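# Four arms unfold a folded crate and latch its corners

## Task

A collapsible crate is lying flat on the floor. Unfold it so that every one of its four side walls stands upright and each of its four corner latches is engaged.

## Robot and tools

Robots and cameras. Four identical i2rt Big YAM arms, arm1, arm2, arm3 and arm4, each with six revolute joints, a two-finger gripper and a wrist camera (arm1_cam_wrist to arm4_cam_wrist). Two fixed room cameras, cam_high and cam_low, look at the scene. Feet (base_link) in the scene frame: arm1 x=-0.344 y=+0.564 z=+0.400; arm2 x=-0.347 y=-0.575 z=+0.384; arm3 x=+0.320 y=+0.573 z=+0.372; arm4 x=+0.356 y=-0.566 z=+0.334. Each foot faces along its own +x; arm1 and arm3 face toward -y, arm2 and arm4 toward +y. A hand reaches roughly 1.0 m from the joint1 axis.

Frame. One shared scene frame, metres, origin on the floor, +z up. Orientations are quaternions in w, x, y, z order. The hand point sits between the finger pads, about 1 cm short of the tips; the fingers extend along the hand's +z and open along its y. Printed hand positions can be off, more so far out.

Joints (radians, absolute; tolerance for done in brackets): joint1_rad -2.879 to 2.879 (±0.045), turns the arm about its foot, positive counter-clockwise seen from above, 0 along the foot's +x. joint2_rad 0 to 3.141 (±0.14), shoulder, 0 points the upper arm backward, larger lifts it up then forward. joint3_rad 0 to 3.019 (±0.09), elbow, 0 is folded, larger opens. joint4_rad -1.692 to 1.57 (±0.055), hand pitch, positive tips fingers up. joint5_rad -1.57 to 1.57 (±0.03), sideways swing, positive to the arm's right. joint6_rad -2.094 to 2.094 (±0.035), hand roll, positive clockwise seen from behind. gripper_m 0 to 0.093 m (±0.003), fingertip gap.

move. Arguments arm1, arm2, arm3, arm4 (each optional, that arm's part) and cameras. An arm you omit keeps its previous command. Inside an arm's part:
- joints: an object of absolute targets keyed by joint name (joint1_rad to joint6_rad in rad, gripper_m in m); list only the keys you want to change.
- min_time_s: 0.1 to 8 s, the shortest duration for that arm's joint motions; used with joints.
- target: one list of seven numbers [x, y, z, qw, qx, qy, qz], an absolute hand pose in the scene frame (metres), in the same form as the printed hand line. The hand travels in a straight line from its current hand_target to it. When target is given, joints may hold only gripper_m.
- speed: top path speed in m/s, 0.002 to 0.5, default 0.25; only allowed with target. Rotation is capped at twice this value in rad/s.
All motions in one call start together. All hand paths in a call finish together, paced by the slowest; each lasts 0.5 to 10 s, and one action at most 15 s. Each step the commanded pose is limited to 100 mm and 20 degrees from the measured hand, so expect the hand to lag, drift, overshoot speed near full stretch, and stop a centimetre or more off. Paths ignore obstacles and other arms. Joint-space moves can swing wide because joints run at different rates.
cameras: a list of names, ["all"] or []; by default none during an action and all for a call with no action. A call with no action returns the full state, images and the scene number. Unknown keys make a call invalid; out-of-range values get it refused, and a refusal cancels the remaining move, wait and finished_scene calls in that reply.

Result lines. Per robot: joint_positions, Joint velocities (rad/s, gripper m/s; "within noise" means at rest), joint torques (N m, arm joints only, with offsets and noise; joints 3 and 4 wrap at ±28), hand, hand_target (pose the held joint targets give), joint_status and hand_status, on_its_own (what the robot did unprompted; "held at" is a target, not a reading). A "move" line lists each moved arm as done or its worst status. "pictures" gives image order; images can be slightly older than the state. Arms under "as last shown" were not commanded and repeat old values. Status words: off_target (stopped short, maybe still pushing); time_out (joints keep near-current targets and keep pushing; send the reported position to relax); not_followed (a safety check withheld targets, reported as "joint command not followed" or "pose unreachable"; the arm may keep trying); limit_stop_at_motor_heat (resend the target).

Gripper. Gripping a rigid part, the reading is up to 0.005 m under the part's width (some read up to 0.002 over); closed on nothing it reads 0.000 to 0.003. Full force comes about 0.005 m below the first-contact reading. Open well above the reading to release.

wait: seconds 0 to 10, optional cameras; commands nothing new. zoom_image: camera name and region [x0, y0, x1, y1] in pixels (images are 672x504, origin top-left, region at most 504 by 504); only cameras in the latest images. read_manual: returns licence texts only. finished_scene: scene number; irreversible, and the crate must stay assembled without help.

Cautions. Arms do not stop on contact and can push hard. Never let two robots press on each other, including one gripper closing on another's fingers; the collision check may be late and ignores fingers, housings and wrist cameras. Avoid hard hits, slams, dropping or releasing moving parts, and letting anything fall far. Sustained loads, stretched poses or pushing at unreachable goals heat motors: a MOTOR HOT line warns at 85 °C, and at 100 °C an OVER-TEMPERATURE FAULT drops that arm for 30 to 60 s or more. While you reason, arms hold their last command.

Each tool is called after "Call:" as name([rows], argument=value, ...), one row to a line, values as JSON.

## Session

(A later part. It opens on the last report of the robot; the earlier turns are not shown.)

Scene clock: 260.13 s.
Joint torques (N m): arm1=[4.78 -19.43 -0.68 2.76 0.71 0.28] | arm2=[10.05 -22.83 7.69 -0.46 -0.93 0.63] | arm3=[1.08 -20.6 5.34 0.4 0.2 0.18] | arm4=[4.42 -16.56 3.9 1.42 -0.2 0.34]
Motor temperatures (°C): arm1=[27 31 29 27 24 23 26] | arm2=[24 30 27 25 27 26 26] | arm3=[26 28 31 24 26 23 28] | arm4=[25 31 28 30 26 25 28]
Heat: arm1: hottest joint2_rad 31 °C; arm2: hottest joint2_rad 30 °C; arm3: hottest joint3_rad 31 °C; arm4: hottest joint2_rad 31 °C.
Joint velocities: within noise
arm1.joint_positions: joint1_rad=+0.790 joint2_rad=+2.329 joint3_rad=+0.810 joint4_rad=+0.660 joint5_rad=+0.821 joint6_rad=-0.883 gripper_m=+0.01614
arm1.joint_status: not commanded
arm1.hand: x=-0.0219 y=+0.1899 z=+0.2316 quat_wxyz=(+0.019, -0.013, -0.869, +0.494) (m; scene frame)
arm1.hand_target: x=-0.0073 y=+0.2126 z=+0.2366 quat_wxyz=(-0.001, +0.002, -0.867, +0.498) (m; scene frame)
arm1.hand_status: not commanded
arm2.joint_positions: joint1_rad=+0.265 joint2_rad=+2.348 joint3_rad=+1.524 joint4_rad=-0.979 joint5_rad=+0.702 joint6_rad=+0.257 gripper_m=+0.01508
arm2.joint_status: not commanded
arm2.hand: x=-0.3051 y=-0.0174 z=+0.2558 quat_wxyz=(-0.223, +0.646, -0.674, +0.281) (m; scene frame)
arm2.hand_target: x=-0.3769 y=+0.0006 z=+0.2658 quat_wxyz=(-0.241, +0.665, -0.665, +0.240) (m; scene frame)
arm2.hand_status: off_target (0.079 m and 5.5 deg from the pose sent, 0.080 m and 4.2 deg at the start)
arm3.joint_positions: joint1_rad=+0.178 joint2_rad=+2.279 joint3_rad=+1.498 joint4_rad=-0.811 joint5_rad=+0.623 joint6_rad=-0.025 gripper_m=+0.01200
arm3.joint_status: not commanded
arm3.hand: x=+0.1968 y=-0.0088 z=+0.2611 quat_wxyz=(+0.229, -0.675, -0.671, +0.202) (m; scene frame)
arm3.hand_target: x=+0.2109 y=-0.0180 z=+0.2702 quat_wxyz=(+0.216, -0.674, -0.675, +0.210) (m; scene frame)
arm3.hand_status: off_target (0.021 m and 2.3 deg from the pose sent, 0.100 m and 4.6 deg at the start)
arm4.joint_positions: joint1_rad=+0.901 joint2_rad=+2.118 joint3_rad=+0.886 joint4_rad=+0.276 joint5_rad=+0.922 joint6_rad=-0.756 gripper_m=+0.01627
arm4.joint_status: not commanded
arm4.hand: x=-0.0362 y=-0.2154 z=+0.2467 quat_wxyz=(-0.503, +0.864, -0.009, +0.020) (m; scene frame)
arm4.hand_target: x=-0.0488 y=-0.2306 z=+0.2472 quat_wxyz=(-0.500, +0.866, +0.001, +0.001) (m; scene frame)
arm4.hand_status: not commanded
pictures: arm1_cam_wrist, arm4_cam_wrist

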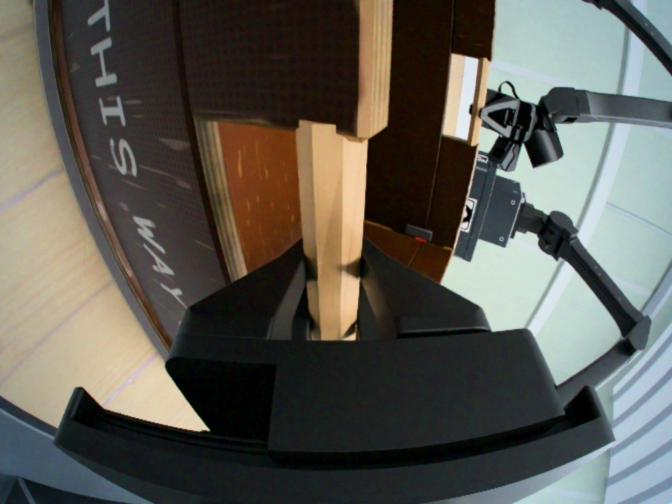

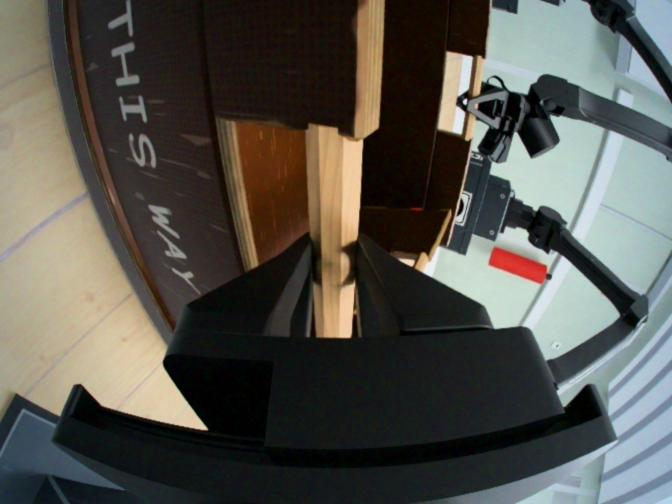

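Call:
move(arm2={"target": [-0.325, 0.003, 0.262, -0.2418, 0.6645, -0.6645, 0.2418], "speed": 0.1}, cameras=["arm3_cam_wrist", "cam_low", "cam_high"])

Call:
zoom_image(camera="arm3_cam_wrist", region=[220, 50, 460, 350])

Call:
zoom_image(camera="cam_low", region=[300, 180, 470, 340])

Call:
zoom_image(camera="cam_high", region=[260, 200, 410, 290])

Scene clock: 266.97 s.
Joint torques (N m): arm1=[4.6 -19.25 -0.88 2.76 0.72 0.31] | arm2=[2.32 -23.41 5.64 1.42 -0.49 -0.02] | arm3=[1.44 -20.6 5.31 0.39 0.23 0.21] | arm4=[4.42 -16.56 3.89 1.4 -0.19 0.34]
Motor temperatures (°C): arm1=[27 31 29 27 24 23 26] | arm2=[24 30 27 25 28 26 26] | arm3=[26 28 31 24 26 23 28] | arm4=[25 31 28 30 26 25 28]
Heat: arm1: hottest joint2_rad 31 °C; arm2: hottest joint2_rad 30 °C; arm3: hottest joint3_rad 31 °C; arm4: hottest joint2_rad 31 °C.
move: arm2 off_target
Joint velocities: within noise
arm1, arm3, arm4: as last shown
arm2.joint_positions: joint1_rad=+0.265 joint2_rad=+2.338 joint3_rad=+1.502 joint4_rad=-0.943 joint5_rad=+0.709 joint6_rad=+0.205 gripper_m=+0.01508
arm2.joint_status: not commanded
arm2.hand: x=-0.3040 y=-0.0177 z=+0.2552 quat_wxyz=(-0.225, +0.660, -0.659, +0.280) (m; scene frame)
arm2.hand_target: x=-0.3250 y=+0.0006 z=+0.2629 quat_wxyz=(-0.239, +0.666, -0.663, +0.245) (m; scene frame)
arm2.hand_status: off_target (0.030 m and 4.8 deg from the pose sent, 0.029 m and 5.5 deg at the start)
arm3.joint_positions: joint1_rad=+0.178 joint2_rad=+2.279 joint3_rad=+1.498 joint4_rad=-0.811 joint5_rad=+0.623 joint6_rad=-0.025 gripper_m=+0.01210
pictures: arm3_cam_wrist, cam_high, cam_low

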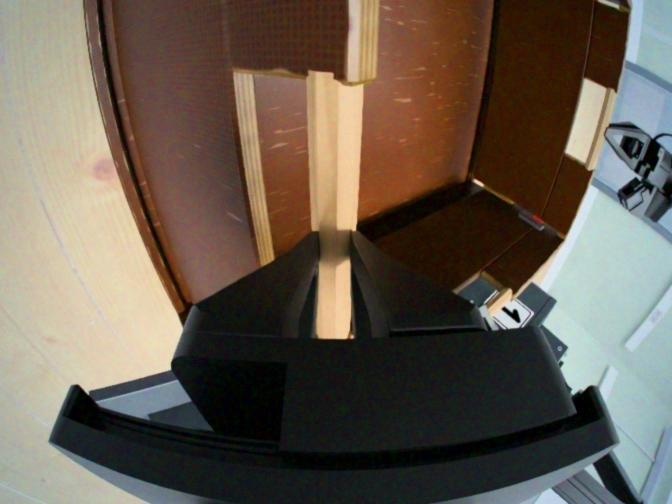

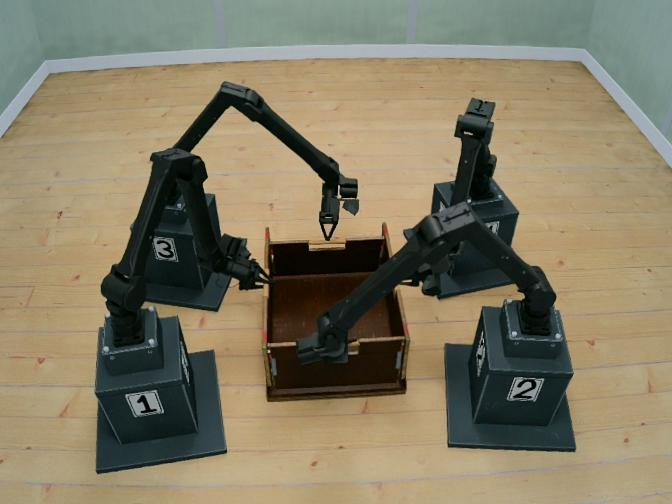

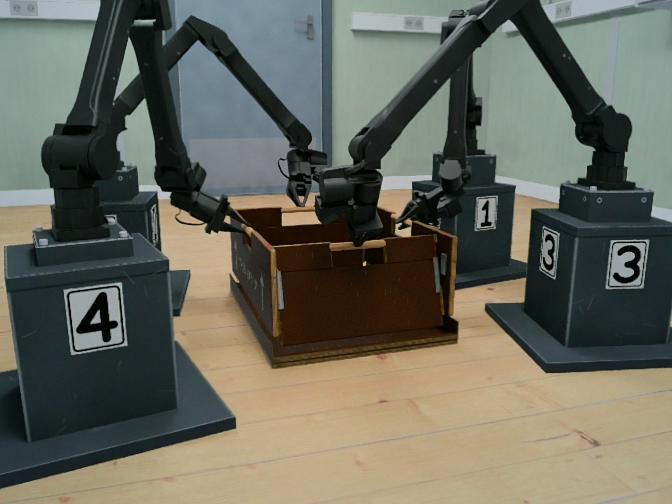

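Scaled by 1.680 from the camera's 672x504 image, which has a finer 960x720 frame.

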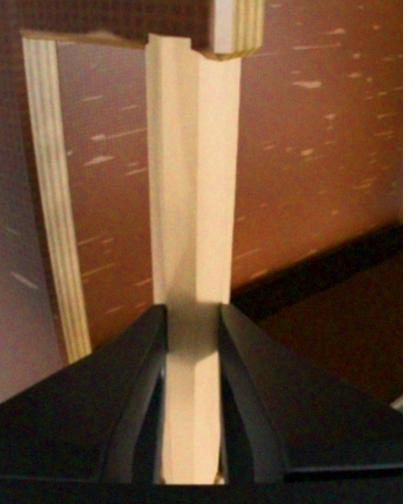

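Scaled by 2.965 from the camera's 672x504 image, which has a finer 960x720 frame.

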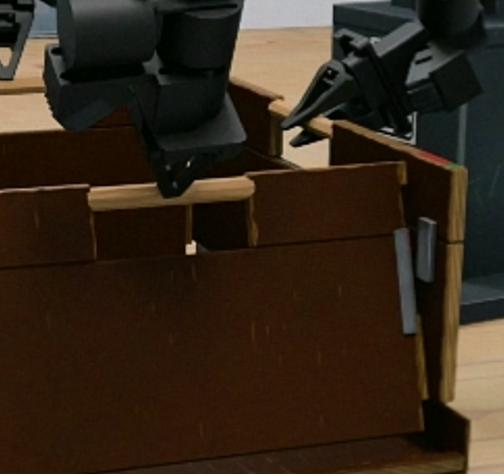

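Scaled by 3.360 from the camera's 672x504 image, which has a finer 960x720 frame.

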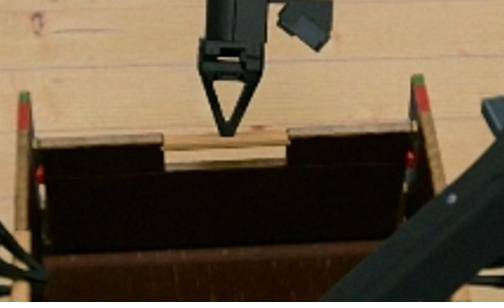

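Call:
move(arm3={"target": [0.2006, -0.018, 0.2550, -0.2126, 0.6744, 0.6744, -0.2126], "speed": 0.08, "joints": {"gripper_m": 0.022}}, cameras=["arm3_cam_wrist", "cam_low", "cam_high"])

Call:
zoom_image(camera="arm3_cam_wrist", region=[220, 50, 460, 350])

Call:
zoom_image(camera="cam_low", region=[300, 180, 470, 340])

Scene clock: 277.97 s.
Joint torques (N m): arm1=[4.37 -19.49 -0.73 2.73 0.72 0.27] | arm2=[2.37 -23.47 5.64 1.5 -0.49 -0.01] | arm3=[-0.56 -18.9 4.93 0.9 0.32 0] | arm4=[4.42 -16.62 3.9 1.42 -0.2 0.34]
Motor temperatures (°C): arm1=[27 31 29 27 24 23 27] | arm2=[24 29 27 25 27 26 26] | arm3=[26 28 30 24 26 23 28] | arm4=[25 31 28 30 26 25 28]
Heat: arm1: hottest joint2_rad 31 °C; arm2: hottest joint2_rad 29 °C; arm3: hottest joint3_rad 30 °C; arm4: hottest joint2_rad 31 °C.
move: arm3 done
Joint velocities: within noise
arm1, arm2, arm4: as last shown
arm3.joint_positions: joint1_rad=+0.189 joint2_rad=+2.279 joint3_rad=+1.498 joint4_rad=-0.768 joint5_rad=+0.611 joint6_rad=-0.030 gripper_m=+0.02190
arm3.joint_status: all done
arm3.hand: x=+0.2045 y=-0.0194 z=+0.2599 quat_wxyz=(+0.210, -0.676, -0.673, +0.213) (m; scene frame)
arm3.hand_target: x=+0.2063 y=-0.0189 z=+0.2540 quat_wxyz=(+0.209, -0.672, -0.678, +0.211) (m; scene frame)
arm3.hand_status: done (0.006 m and 0.3 deg from the pose sent, 0.012 m and 2.3 deg at the start)
pictures: arm3_cam_wrist, cam_high, cam_low

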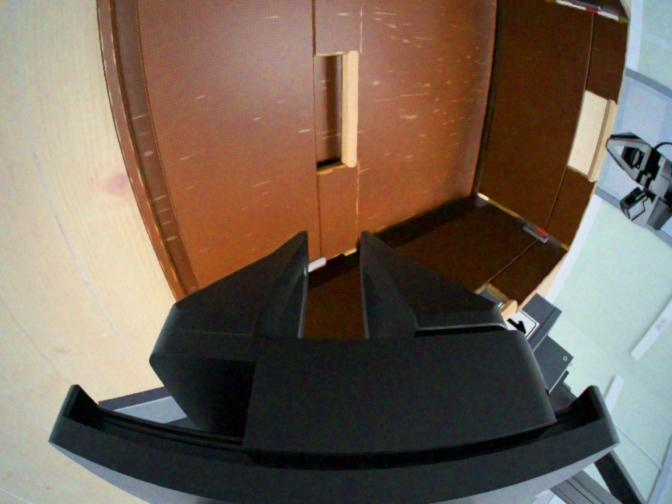

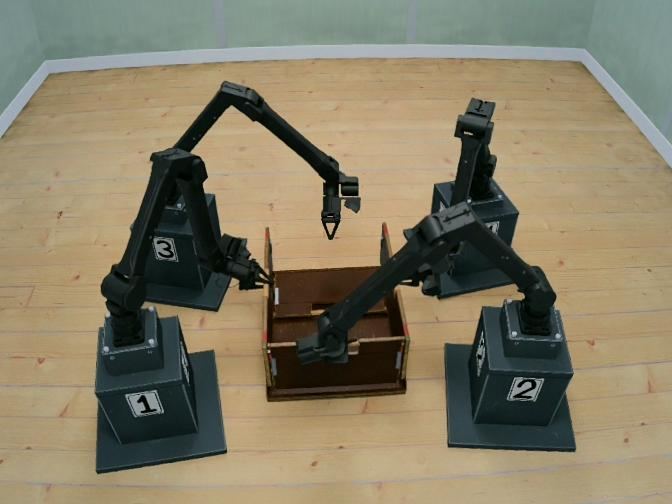

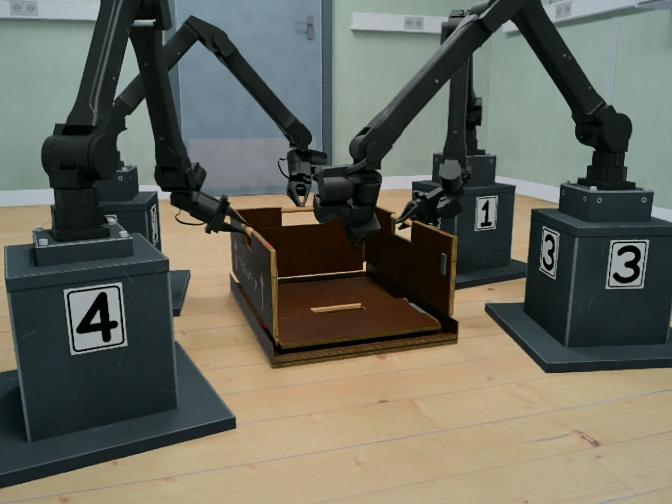

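Scaled by 1.680 from the camera's 672x504 image, which has a finer 960x720 frame.

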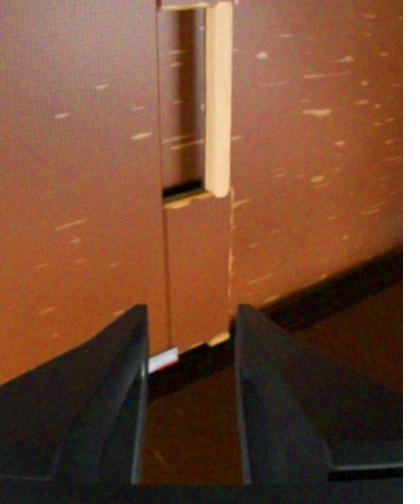

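Scaled by 2.965 from the camera's 672x504 image, which has a finer 960x720 frame.

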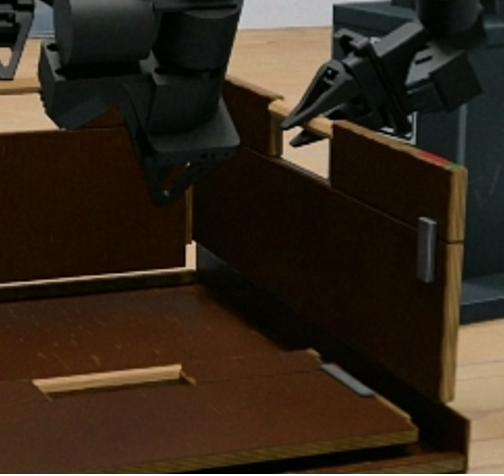

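Call:
move(arm3={"target": [0.046, -0.0187, 0.13, -0.0923, 0.7010, 0.7010, -0.0923], "speed": 0.2, "joints": {"gripper_m": 0.045}})

Call:
move(arm3={"target": [0.0265, -0.0187, 0.048, -0.0923, 0.7010, 0.7010, -0.0923], "speed": 0.12}, cameras=["arm3_cam_wrist", "cam_low", "cam_high"])

Call:
zoom_image(camera="cam_low", region=[280, 250, 400, 340])

Scene clock: 284.37 s.
Joint torques (N m): arm1=[4.78 -19.31 -0.64 2.71 0.69 0.33] | arm2=[2.37 -23.47 5.64 1.48 -0.49 0] | arm3=[-0.73 -18.2 7.64 0.18 0.11 -0.06] | arm4=[4.42 -16.56 3.9 1.42 -0.2 0.34]
Motor temperatures (°C): arm1=[27 31 29 27 24 23 27] | arm2=[24 29 27 25 27 26 26] | arm3=[26 28 30 24 26 23 27] | arm4=[25 31 28 30 26 25 28]
Heat: arm1: hottest joint2_rad 31 °C; arm2: hottest joint2_rad 29 °C; arm3: hottest joint3_rad 30 °C; arm4: hottest joint2_rad 31 °C.
move: arm3 off_target
Joint velocities: within noise
arm1, arm2, arm4: as last shown
arm3.joint_positions: joint1_rad=-0.155 joint2_rad=+2.504 joint3_rad=+1.658 joint4_rad=-0.612 joint5_rad=+0.244 joint6_rad=-0.369 gripper_m=+0.04487
arm3.joint_status: all done
arm3.hand: x=+0.0472 y=-0.0141 z=+0.1445 quat_wxyz=(+0.088, -0.706, -0.695, +0.099) (m; scene frame)
arm3.hand_target: x=+0.0470 y=-0.0174 z=+0.1302 quat_wxyz=(+0.089, -0.702, -0.700, +0.092) (m; scene frame)
arm3.hand_status: off_target (0.015 m and 1.3 deg from the pose sent, 0.205 m and 19.8 deg at the start)
pictures: none

Scene clock: 285.97 s.
Joint torques (N m): arm1=[4.66 -19.49 -0.69 2.77 0.67 0.31] | arm2=[2.32 -23.47 5.65 1.5 -0.49 -0.01] | arm3=[-2.02 -18.73 7.08 0.92 0.19 -0.02] | arm4=[4.42 -16.62 3.9 1.42 -0.2 0.34]
Motor temperatures (°C): arm1=[27 31 29 27 24 23 27] | arm2=[24 29 27 25 27 26 26] | arm3=[26 28 30 24 26 23 27] | arm4=[25 31 28 30 26 25 28]
Heat: arm1: hottest joint2_rad 31 °C; arm2: hottest joint2_rad 29 °C; arm3: hottest joint3_rad 30 °C; arm4: hottest joint2_rad 31 °C.
move: arm3 off_target
Joint velocities: within noise
arm1, arm2, arm4: as last shown
arm3.joint_positions: joint1_rad=-0.176 joint2_rad=+2.697 joint3_rad=+1.796 joint4_rad=-0.572 joint5_rad=+0.244 joint6_rad=-0.399 gripper_m=+0.04487
arm3.joint_status: not commanded
arm3.hand: x=+0.0324 y=-0.0141 z=+0.0612 quat_wxyz=(+0.093, -0.703, -0.700, +0.090) (m; scene frame)
arm3.hand_target: x=+0.0244 y=-0.0160 z=+0.0483 quat_wxyz=(+0.092, -0.703, -0.699, +0.092) (m; scene frame)
arm3.hand_status: off_target (0.015 m and 0.4 deg from the pose sent, 0.099 m and 1.3 deg at the start)
pictures: arm3_cam_wrist, cam_high, cam_low

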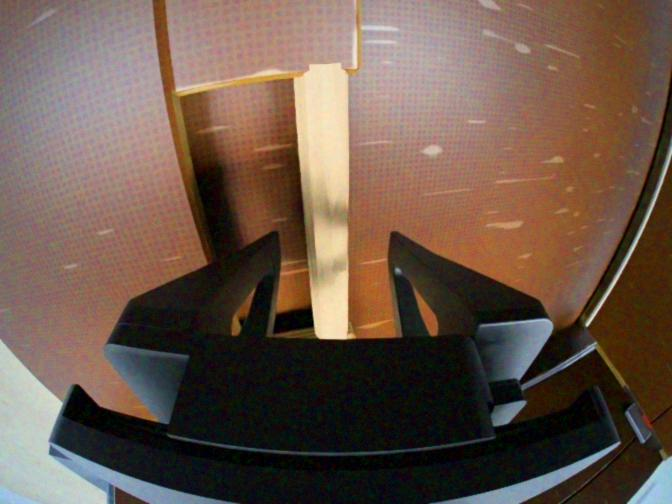

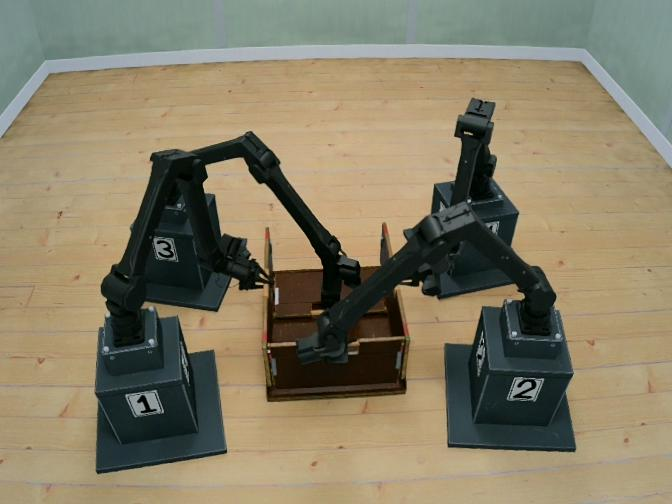

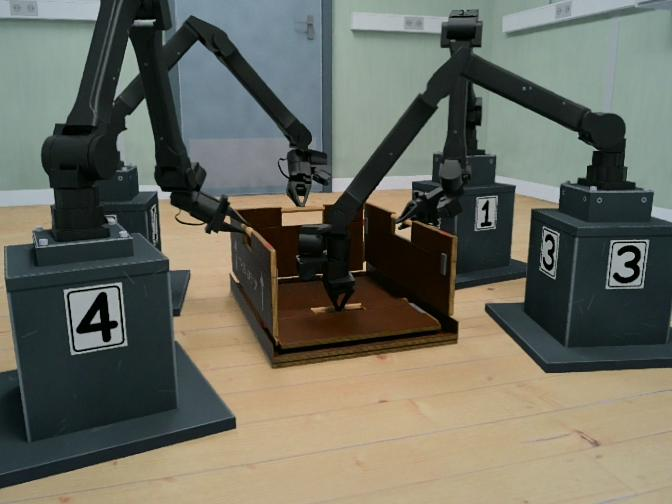

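Scaled by 4.200 from the camera's 672x504 image, which has a finer 960x720 frame.

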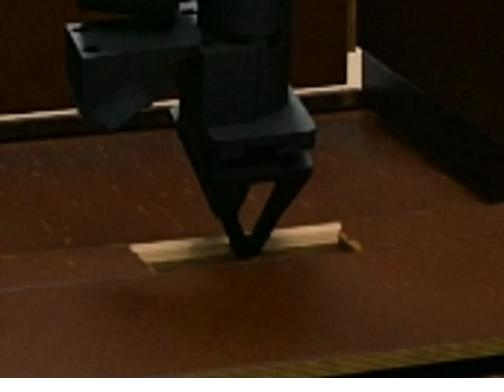

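Call:
move(arm3={"target": [0.0225, -0.0170, 0.0300, -0.0923, 0.7010, 0.7010, -0.0923], "speed": 0.1}, cameras=["arm3_cam_wrist", "cam_low"])

Call:
zoom_image(camera="cam_low", region=[300, 270, 380, 330])

Scene clock: 289.10 s.
Joint torques (N m): arm1=[4.84 -19.43 -0.7 2.76 0.68 0.27] | arm2=[2.37 -23.47 5.64 1.51 -0.49 -0.01] | arm3=[-2.02 -18.9 6.93 0.99 0.21 0] | arm4=[4.42 -16.62 3.89 1.42 -0.2 0.34]
Motor temperatures (°C): arm1=[27 31 29 27 24 23 27] | arm2=[24 29 27 25 27 26 26] | arm3=[26 28 30 24 26 23 27] | arm4=[25 31 28 30 26 25 29]
Heat: arm1: hottest joint2_rad 31 °C; arm2: hottest joint2_rad 29 °C; arm3: hottest joint3_rad 30 °C; arm4: hottest joint2_rad 31 °C.
move: arm3 off_target
Joint velocities: within noise
arm1, arm2, arm4: as last shown
arm3.joint_positions: joint1_rad=-0.176 joint2_rad=+2.737 joint3_rad=+1.826 joint4_rad=-0.564 joint5_rad=+0.244 joint6_rad=-0.407 gripper_m=+0.04487
arm3.joint_status: not commanded
arm3.hand: x=+0.0323 y=-0.0147 z=+0.0441 quat_wxyz=(+0.094, -0.700, -0.702, +0.089) (m; scene frame)
arm3.hand_target: x=+0.0232 y=-0.0157 z=+0.0304 quat_wxyz=(+0.092, -0.701, -0.701, +0.092) (m; scene frame)
arm3.hand_status: off_target (0.017 m and 0.5 deg from the pose sent, 0.033 m and 0.4 deg at the start)
pictures: arm3_cam_wrist, cam_low

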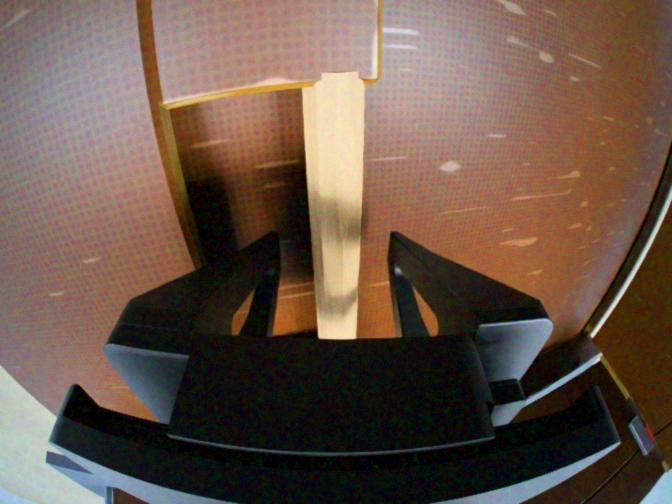

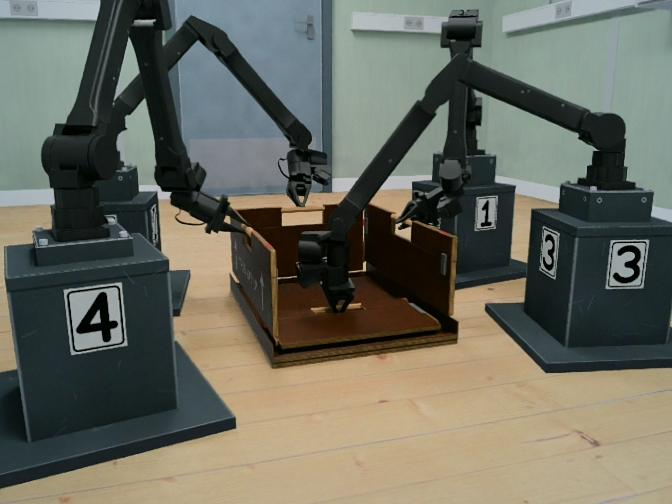

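Scaled by 6.300 from the camera's 672x504 image, which has a finer 960x720 frame.

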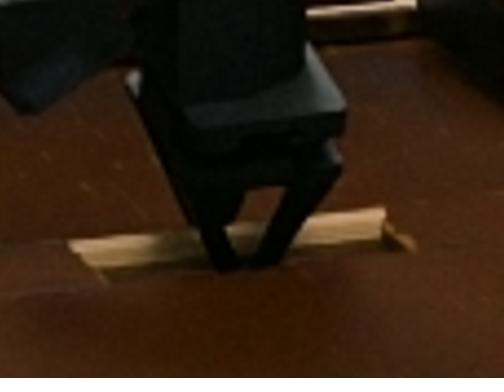

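Call:
move(arm3={"target": [0.0225, -0.0170, 0.0235, -0.0923, 0.7010, 0.7010, -0.0923], "speed": 0.1})

Call:
move(arm3={"joints": {"gripper_m": 0.008}}, cameras=["arm3_cam_wrist", "cam_low"])

Call:
zoom_image(camera="arm3_cam_wrist", region=[220, 50, 460, 350])

Scene clock: 291.27 s.
Joint torques (N m): arm1=[5.19 -19.31 -0.66 2.73 0.71 0.31] | arm2=[2.37 -23.53 5.63 1.5 -0.49 0] | arm3=[-1.32 -19.19 7.02 1.05 0.19 -0.01] | arm4=[4.42 -16.62 3.89 1.4 -0.2 0.34]
Motor temperatures (°C): arm1=[27 31 29 27 24 23 27] | arm2=[24 29 27 25 27 26 26] | arm3=[26 28 31 24 26 23 27] | arm4=[25 31 28 30 26 25 29]
Heat: arm1: hottest joint2_rad 31 °C; arm2: hottest joint2_rad 29 °C; arm3: hottest joint3_rad 31 °C; arm4: hottest joint2_rad 31 °C.
move: arm3 off_target
Joint velocities: within noise
arm1, arm2, arm4: as last shown
arm3.joint_positions: joint1_rad=-0.176 joint2_rad=+2.749 joint3_rad=+1.835 joint4_rad=-0.561 joint5_rad=+0.244 joint6_rad=-0.407 gripper_m=+0.04487
arm3.joint_status: not commanded
arm3.hand: x=+0.0322 y=-0.0148 z=+0.0388 quat_wxyz=(+0.094, -0.700, -0.702, +0.089) (m; scene frame)
arm3.hand_target: x=+0.0232 y=-0.0156 z=+0.0238 quat_wxyz=(+0.092, -0.701, -0.701, +0.092) (m; scene frame)
arm3.hand_status: off_target (0.018 m and 0.5 deg from the pose sent, 0.023 m and 0.5 deg at the start)
pictures: none

Scene clock: 291.93 s.
Joint torques (N m): arm1=[4.66 -18.9 -0.83 2.66 0.74 0.29] | arm2=[2.37 -23.47 5.63 1.5 -0.49 0] | arm3=[-1.61 -18.9 7.01 0.99 0.13 0.09] | arm4=[4.42 -16.56 3.89 1.4 -0.2 0.34]
Motor temperatures (°C): arm1=[27 31 29 27 24 23 27] | arm2=[24 29 27 25 27 26 26] | arm3=[26 28 31 24 26 23 27] | arm4=[25 31 28 30 26 25 29]
Heat: arm1: hottest joint2_rad 31 °C; arm2: hottest joint2_rad 29 °C; arm3: hottest joint3_rad 31 °C; arm4: hottest joint2_rad 31 °C.
move: arm3 off_target
Joint velocities: within noise
arm1, arm2, arm4: as last shown
arm3.joint_positions: joint1_rad=-0.176 joint2_rad=+2.749 joint3_rad=+1.837 joint4_rad=-0.560 joint5_rad=+0.255 joint6_rad=-0.419 gripper_m=+0.01647
arm3.joint_status: gripper_m off_target (ended at +0.01650, target +0.00800)
arm3.hand: x=+0.0301 y=-0.0151 z=+0.0397 quat_wxyz=(+0.099, -0.695, -0.706, +0.091) (m; scene frame)
arm3.hand_target: x=+0.0223 y=-0.0155 z=+0.0242 quat_wxyz=(+0.096, -0.701, -0.701, +0.094) (m; scene frame)
arm3.hand_status: not commanded
pictures: arm3_cam_wrist, cam_low

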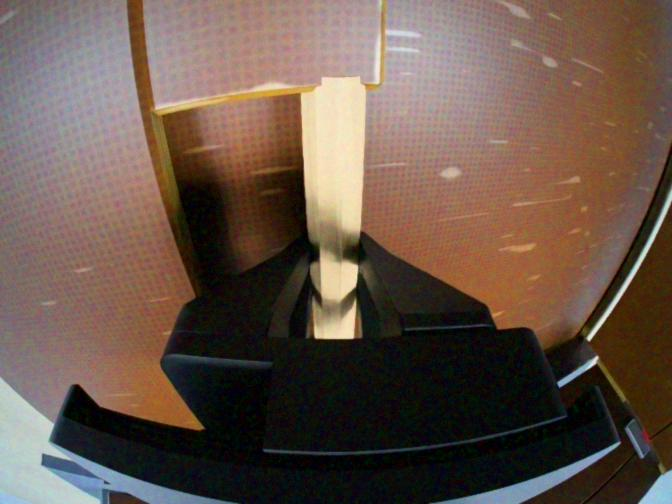

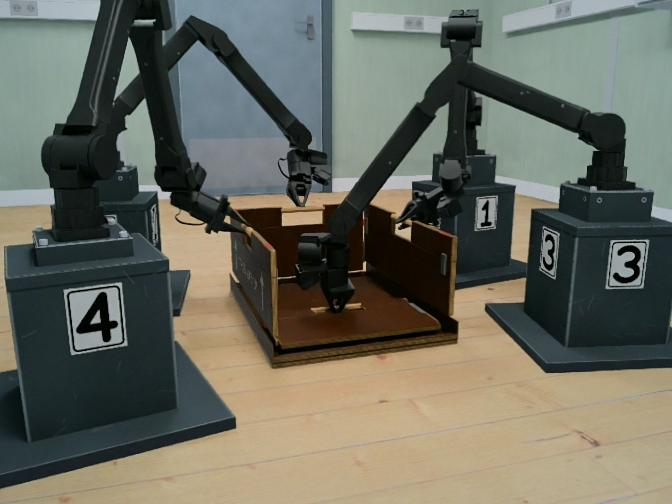

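Scaled by 1.680 from the camera's 672x504 image, which has a finer 960x720 frame.

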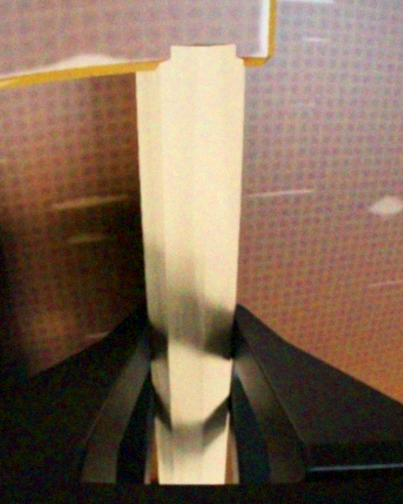

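Call:
move(arm3={"target": [0.064, -0.0187, 0.163, -0.1228, 0.6964, 0.6964, -0.1228], "speed": 0.12})

Call:
move(arm3={"target": [0.139, -0.0187, 0.232, -0.1830, 0.6830, 0.6830, -0.1830], "speed": 0.12}, cameras=["arm3_cam_wrist"])

Call:
zoom_image(camera="arm3_cam_wrist", region=[220, 50, 460, 350])

Scene clock: 296.43 s.
Joint torques (N m): arm1=[5.25 -19.19 -0.72 2.7 0.69 0.26] | arm2=[2.37 -23.47 5.63 1.5 -0.48 -0.01] | arm3=[0.79 -25.11 3.66 -0.76 -0.11 0.4] | arm4=[4.42 -16.56 3.89 1.42 -0.2 0.34]
Motor temperatures (°C): arm1=[27 31 29 27 24 23 27] | arm2=[24 29 27 25 27 26 26] | arm3=[26 29 31 24 26 23 28] | arm4=[25 31 28 30 26 25 29]
Heat: arm1: hottest joint2_rad 31 °C; arm2: hottest joint2_rad 29 °C; arm3: hottest joint3_rad 31 °C; arm4: hottest joint2_rad 31 °C.
move: arm3 off_target
Joint velocities: within noise
arm1.joint_positions: joint1_rad=+0.790 joint2_rad=+2.329 joint3_rad=+0.810 joint4_rad=+0.660 joint5_rad=+0.821 joint6_rad=-0.883 gripper_m=+0.01614
arm1.joint_status: not commanded
arm1.hand: x=-0.0219 y=+0.1899 z=+0.2316 quat_wxyz=(+0.019, -0.013, -0.869, +0.494) (m; scene frame)
arm1.hand_target: x=-0.0073 y=+0.2126 z=+0.2366 quat_wxyz=(-0.001, +0.002, -0.867, +0.498) (m; scene frame)
arm1.hand_status: not commanded
arm2: as last shown
arm3.joint_positions: joint1_rad=-0.123 joint2_rad=+2.529 joint3_rad=+1.651 joint4_rad=-0.576 joint5_rad=+0.345 joint6_rad=-0.372 gripper_m=+0.01653
arm3.joint_status: not commanded
arm3.hand: x=+0.0519 y=-0.0130 z=+0.1336 quat_wxyz=(+0.131, -0.691, -0.700, +0.123) (m; scene frame)
arm3.hand_target: x=+0.0618 y=-0.0213 z=+0.1618 quat_wxyz=(+0.122, -0.697, -0.696, +0.126) (m; scene frame)
arm3.hand_status: off_target (0.032 m and 1.2 deg from the pose sent, 0.128 m and 4.7 deg at the start)
arm4.joint_positions: joint1_rad=+0.901 joint2_rad=+2.118 joint3_rad=+0.886 joint4_rad=+0.276 joint5_rad=+0.922 joint6_rad=-0.756 gripper_m=+0.01627
arm4.joint_status: not commanded
arm4.hand: x=-0.0362 y=-0.2154 z=+0.2467 quat_wxyz=(-0.503, +0.864, -0.009, +0.020) (m; scene frame)
arm4.hand_target: x=-0.0488 y=-0.2306 z=+0.2472 quat_wxyz=(-0.500, +0.866, +0.001, +0.001) (m; scene frame)
arm4.hand_status: not commanded
pictures: none

Scene clock: 297.93 s.
Joint torques (N m): arm1=[4.6 -19.25 -0.68 2.77 0.67 0.28] | arm2=[2.37 -23.53 5.63 1.48 -0.49 0] | arm3=[2.02 -22.36 4.26 -0.38 -0.12 0.41] | arm4=[4.42 -16.62 3.9 1.42 -0.2 0.34]
Motor temperatures (°C): arm1=[27 31 29 27 24 23 27] | arm2=[24 29 27 25 27 26 26] | arm3=[26 29 31 24 26 23 28] | arm4=[25 31 28 30 26 25 29]
Heat: arm1: hottest joint2_rad 31 °C; arm2: hottest joint2_rad 29 °C; arm3: hottest joint3_rad 31 °C; arm4: hottest joint2_rad 31 °C.
move: arm3 off_target
Joint velocities: within noise
arm1, arm4: as last shown
arm2.joint_positions: joint1_rad=+0.265 joint2_rad=+2.338 joint3_rad=+1.502 joint4_rad=-0.943 joint5_rad=+0.709 joint6_rad=+0.205 gripper_m=+0.01508
arm2.joint_status: not commanded
arm2.hand: x=-0.3040 y=-0.0177 z=+0.2552 quat_wxyz=(-0.225, +0.660, -0.659, +0.280) (m; scene frame)
arm2.hand_target: x=-0.3250 y=+0.0006 z=+0.2629 quat_wxyz=(-0.239, +0.666, -0.663, +0.245) (m; scene frame)
arm2.hand_status: not commanded
arm3.joint_positions: joint1_rad=+0.025 joint2_rad=+2.360 joint3_rad=+1.524 joint4_rad=-0.656 joint5_rad=+0.536 joint6_rad=-0.212 gripper_m=+0.01631
arm3.joint_status: not commanded
arm3.hand: x=+0.1170 y=-0.0106 z=+0.2136 quat_wxyz=(+0.199, -0.682, -0.682, +0.176) (m; scene frame)
arm3.hand_target: x=+0.1375 y=-0.0185 z=+0.2315 quat_wxyz=(+0.185, -0.683, -0.683, +0.181) (m; scene frame)
arm3.hand_status: off_target (0.030 m and 2.0 deg from the pose sent, 0.132 m and 9.4 deg at the start)
pictures: arm3_cam_wrist

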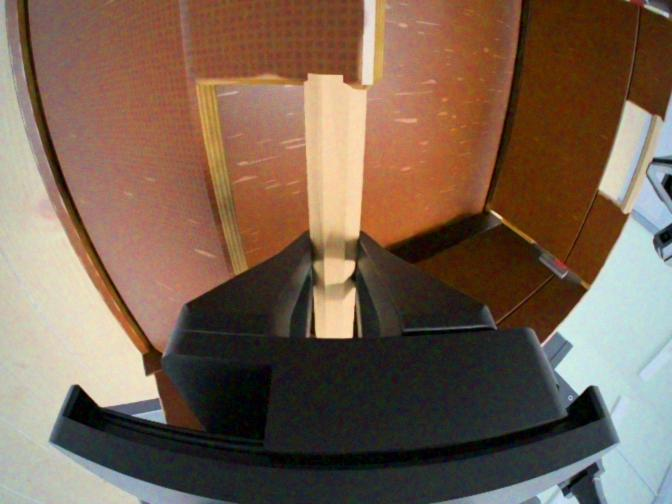

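Scaled by 1.680 from the camera's 672x504 image, which has a finer 960x720 frame.

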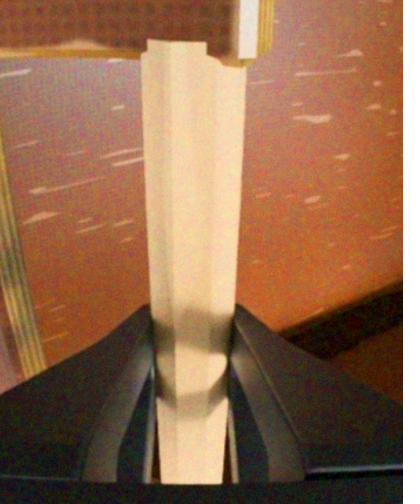

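Call:
move(arm3={"target": [0.210, -0.0187, 0.254, -0.2126, 0.6744, 0.6744, -0.2126], "speed": 0.12})

Call:
move(arm3={"target": [0.255, -0.0187, 0.257, -0.2418, 0.6645, 0.6645, -0.2418], "speed": 0.07}, cameras=["arm3_cam_wrist", "cam_high", "cam_low"])

Call:
zoom_image(camera="arm3_cam_wrist", region=[220, 50, 460, 350])

Call:
zoom_image(camera="cam_high", region=[260, 200, 410, 290])

Call:
zoom_image(camera="cam_low", region=[220, 180, 470, 370])

Scene clock: 300.77 s.
Joint torques (N m): arm1=[5.13 -18.49 -0.69 2.7 0.72 0.3] | arm2=[2.32 -23.47 5.61 1.5 -0.49 -0.01] | arm3=[3.6 -21.19 4.75 -0.08 -0.76 0.44] | arm4=[4.42 -16.62 3.89 1.42 -0.2 0.34]
Motor temperatures (°C): arm1=[27 31 28 27 24 23 27] | arm2=[24 29 27 25 27 26 26] | arm3=[26 29 31 24 26 23 28] | arm4=[25 31 28 30 26 25 29]
Heat: arm1: hottest joint2_rad 31 °C; arm2: hottest joint2_rad 29 °C; arm3: hottest joint3_rad 31 °C; arm4: hottest joint2_rad 31 °C.
move: arm3 off_target
Joint velocities: within noise
arm1, arm2, arm4: as last shown
arm3.joint_positions: joint1_rad=+0.144 joint2_rad=+2.315 joint3_rad=+1.503 joint4_rad=-0.757 joint5_rad=+0.652 joint6_rad=-0.057 gripper_m=+0.01632
arm3.joint_status: not commanded
arm3.hand: x=+0.1729 y=-0.0085 z=+0.2443 quat_wxyz=(+0.239, -0.675, -0.665, +0.211) (m; scene frame)
arm3.hand_target: x=+0.2089 y=-0.0187 z=+0.2545 quat_wxyz=(+0.214, -0.673, -0.675, +0.213) (m; scene frame)
arm3.hand_status: off_target (0.040 m and 3.3 deg from the pose sent, 0.102 m and 4.6 deg at the start)
pictures: none

Scene clock: 302.10 s.
Joint torques (N m): arm1=[4.48 -19.02 -0.76 2.67 0.72 0.28] | arm2=[2.32 -23.47 5.64 1.5 -0.49 0] | arm3=[4.54 -19.96 6.5 -0.42 -0.95 0.48] | arm4=[4.42 -16.62 3.9 1.42 -0.2 0.34]
Motor temperatures (°C): arm1=[27 31 28 27 24 23 27] | arm2=[24 29 27 25 27 26 26] | arm3=[26 29 31 24 26 23 28] | arm4=[25 31 28 30 26 25 29]
Heat: arm1: hottest joint2_rad 31 °C; arm2: hottest joint2_rad 29 °C; arm3: hottest joint3_rad 31 °C; arm4: hottest joint2_rad 31 °C.
move: arm3 off_target
Joint velocities: within noise
arm1, arm2, arm4: as last shown
arm3.joint_positions: joint1_rad=+0.233 joint2_rad=+2.315 joint3_rad=+1.503 joint4_rad=-0.822 joint5_rad=+0.741 joint6_rad=+0.064 gripper_m=+0.01634
arm3.joint_status: not commanded
arm3.hand: x=+0.2130 y=-0.0066 z=+0.2548 quat_wxyz=(+0.266, -0.666, -0.652, +0.245) (m; scene frame)
arm3.hand_target: x=+0.2539 y=-0.0194 z=+0.2570 quat_wxyz=(+0.239, -0.665, -0.664, +0.245) (m; scene frame)
arm3.hand_status: off_target (0.044 m and 3.2 deg from the pose sent, 0.084 m and 3.8 deg at the start)
pictures: arm3_cam_wrist, cam_high, cam_low

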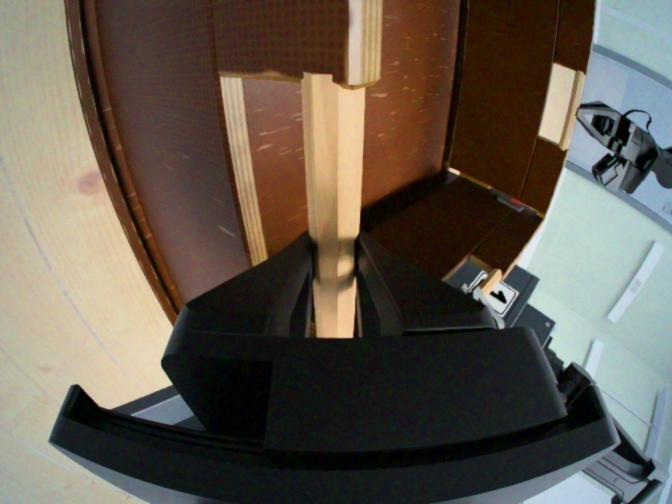

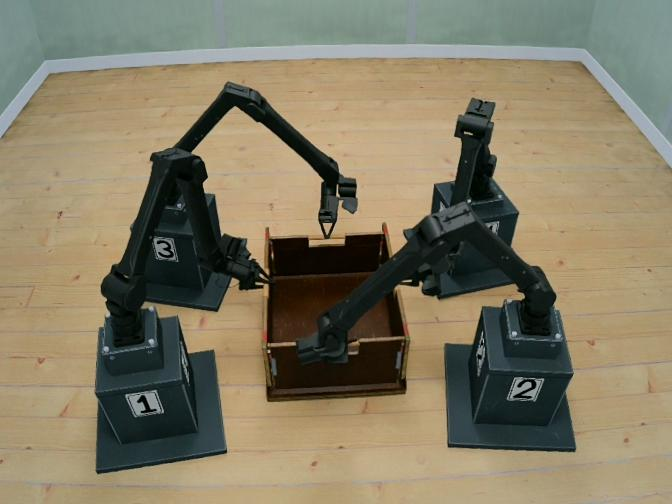

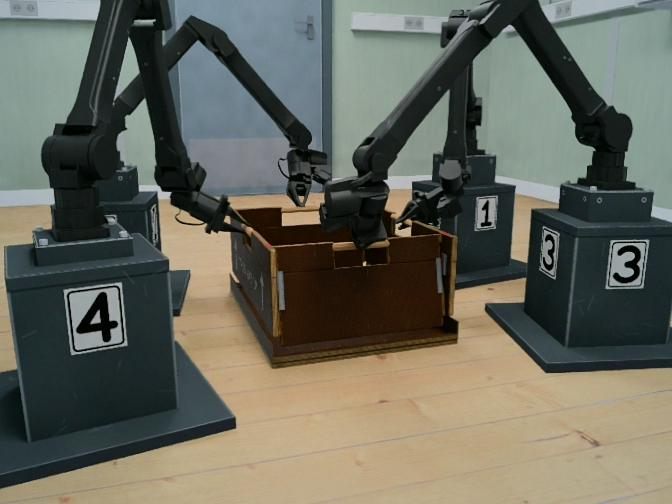

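Scaled by 1.680 from the camera's 672x504 image, which has a finer 960x720 frame.

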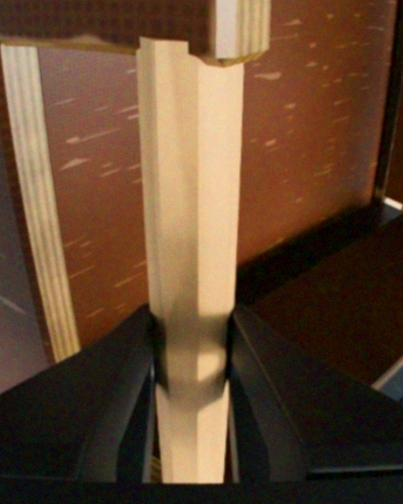

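Scaled by 3.360 from the camera's 672x504 image, which has a finer 960x720 frame.

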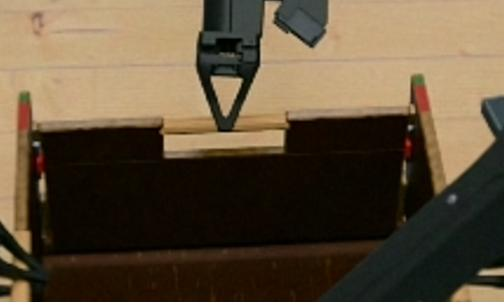

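Scaled by 2.016 from the camera's 672x504 image, which has a finer 960x720 frame.

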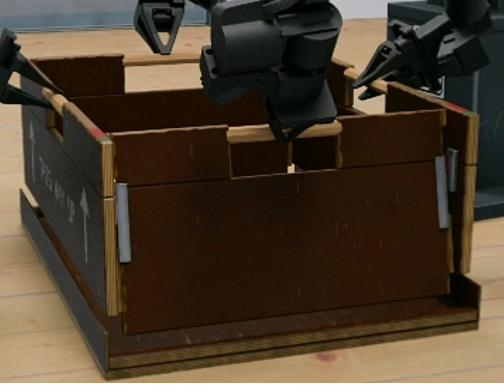

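Call:
move(arm3={"target": [0.295, -0.0187, 0.255, -0.2418, 0.6645, 0.6645, -0.2418], "speed": 0.06}, cameras=["arm3_cam_wrist", "cam_high", "cam_low"])

Call:
zoom_image(camera="cam_high", region=[260, 200, 410, 290])

Call:
zoom_image(camera="cam_low", region=[220, 180, 470, 370])

Scene clock: 304.57 s.
Joint torques (N m): arm1=[4.95 -19.66 -0.58 2.69 0.7 0.3] | arm2=[2.37 -23.47 5.64 1.5 -0.49 0] | arm3=[3.66 -18.08 7.68 -0.72 -1.08 0.44] | arm4=[4.42 -16.56 3.89 1.42 -0.2 0.34]
Motor temperatures (°C): arm1=[27 31 28 27 24 23 27] | arm2=[24 29 27 25 27 26 26] | arm3=[26 29 31 24 26 23 28] | arm4=[25 31 28 30 26 25 29]
Heat: arm1: hottest joint2_rad 31 °C; arm2: hottest joint2_rad 29 °C; arm3: hottest joint3_rad 31 °C; arm4: hottest joint2_rad 31 °C.
move: arm3 off_target
Joint velocities: within noise
arm1.joint_positions: joint1_rad=+0.790 joint2_rad=+2.329 joint3_rad=+0.810 joint4_rad=+0.661 joint5_rad=+0.823 joint6_rad=-0.883 gripper_m=+0.01614
arm1.joint_status: not commanded
arm1.hand: x=-0.0219 y=+0.1897 z=+0.2320 quat_wxyz=(+0.019, -0.014, -0.869, +0.495) (m; scene frame)
arm1.hand_target: x=-0.0073 y=+0.2124 z=+0.2370 quat_wxyz=(-0.001, +0.001, -0.867, +0.498) (m; scene frame)
arm1.hand_status: not commanded
arm2, arm4: as last shown
arm2.hand_target: x=-0.3251 y=+0.0005 z=+0.2628 quat_wxyz=(-0.239, +0.666, -0.663, +0.245) (m; scene frame)
arm3.joint_positions: joint1_rad=+0.308 joint2_rad=+2.315 joint3_rad=+1.518 joint4_rad=-0.899 joint5_rad=+0.740 joint6_rad=+0.159 gripper_m=+0.01634
arm3.joint_status: not commanded
arm3.hand: x=+0.2563 y=-0.0049 z=+0.2599 quat_wxyz=(+0.266, -0.664, -0.653, +0.248) (m; scene frame)
arm3.hand_target: x=+0.2938 y=-0.0168 z=+0.2556 quat_wxyz=(+0.243, -0.664, -0.665, +0.242) (m; scene frame)
arm3.hand_status: off_target (0.041 m and 3.2 deg from the pose sent, 0.083 m and 3.2 deg at the start)
pictures: arm3_cam_wrist, cam_high, cam_low

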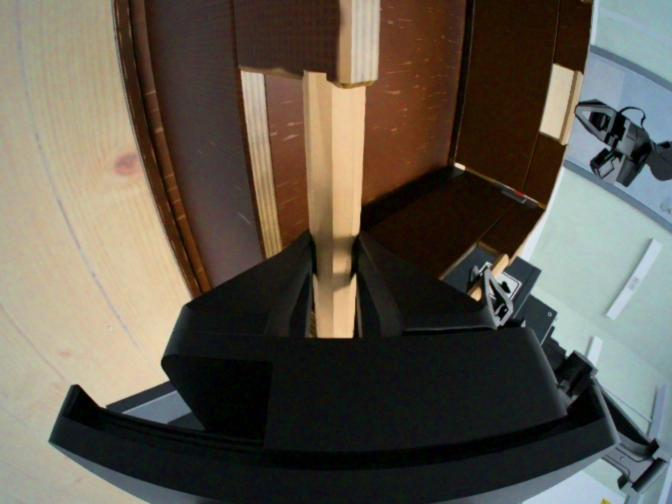

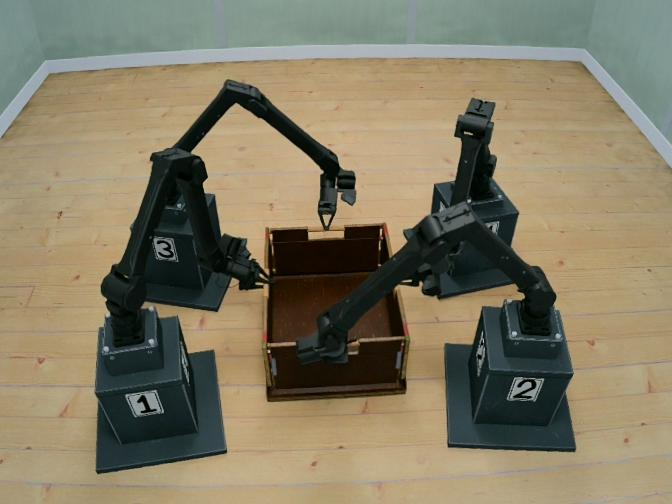

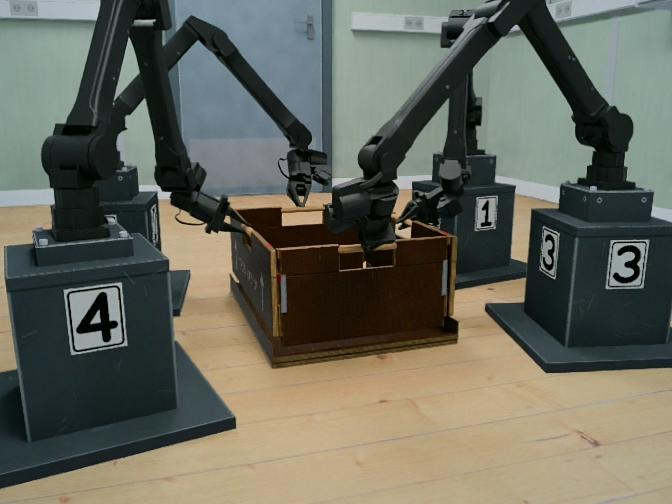

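Scaled by 3.360 from the camera's 672x504 image, which has a finer 960x720 frame.

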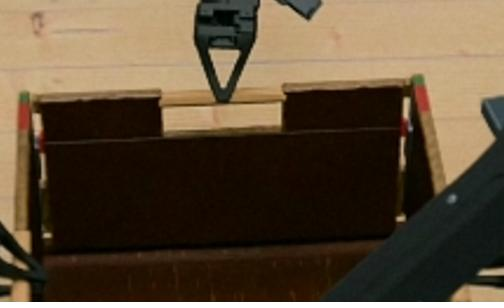

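Scaled by 2.016 from the camera's 672x504 image, which has a finer 960x720 frame.

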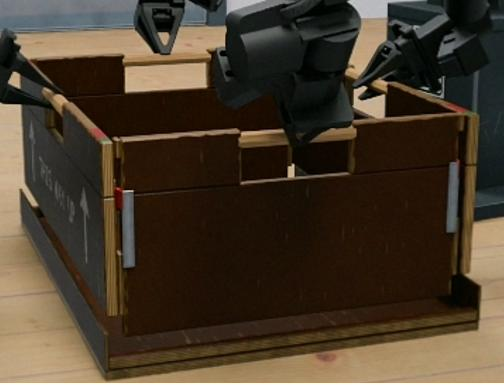

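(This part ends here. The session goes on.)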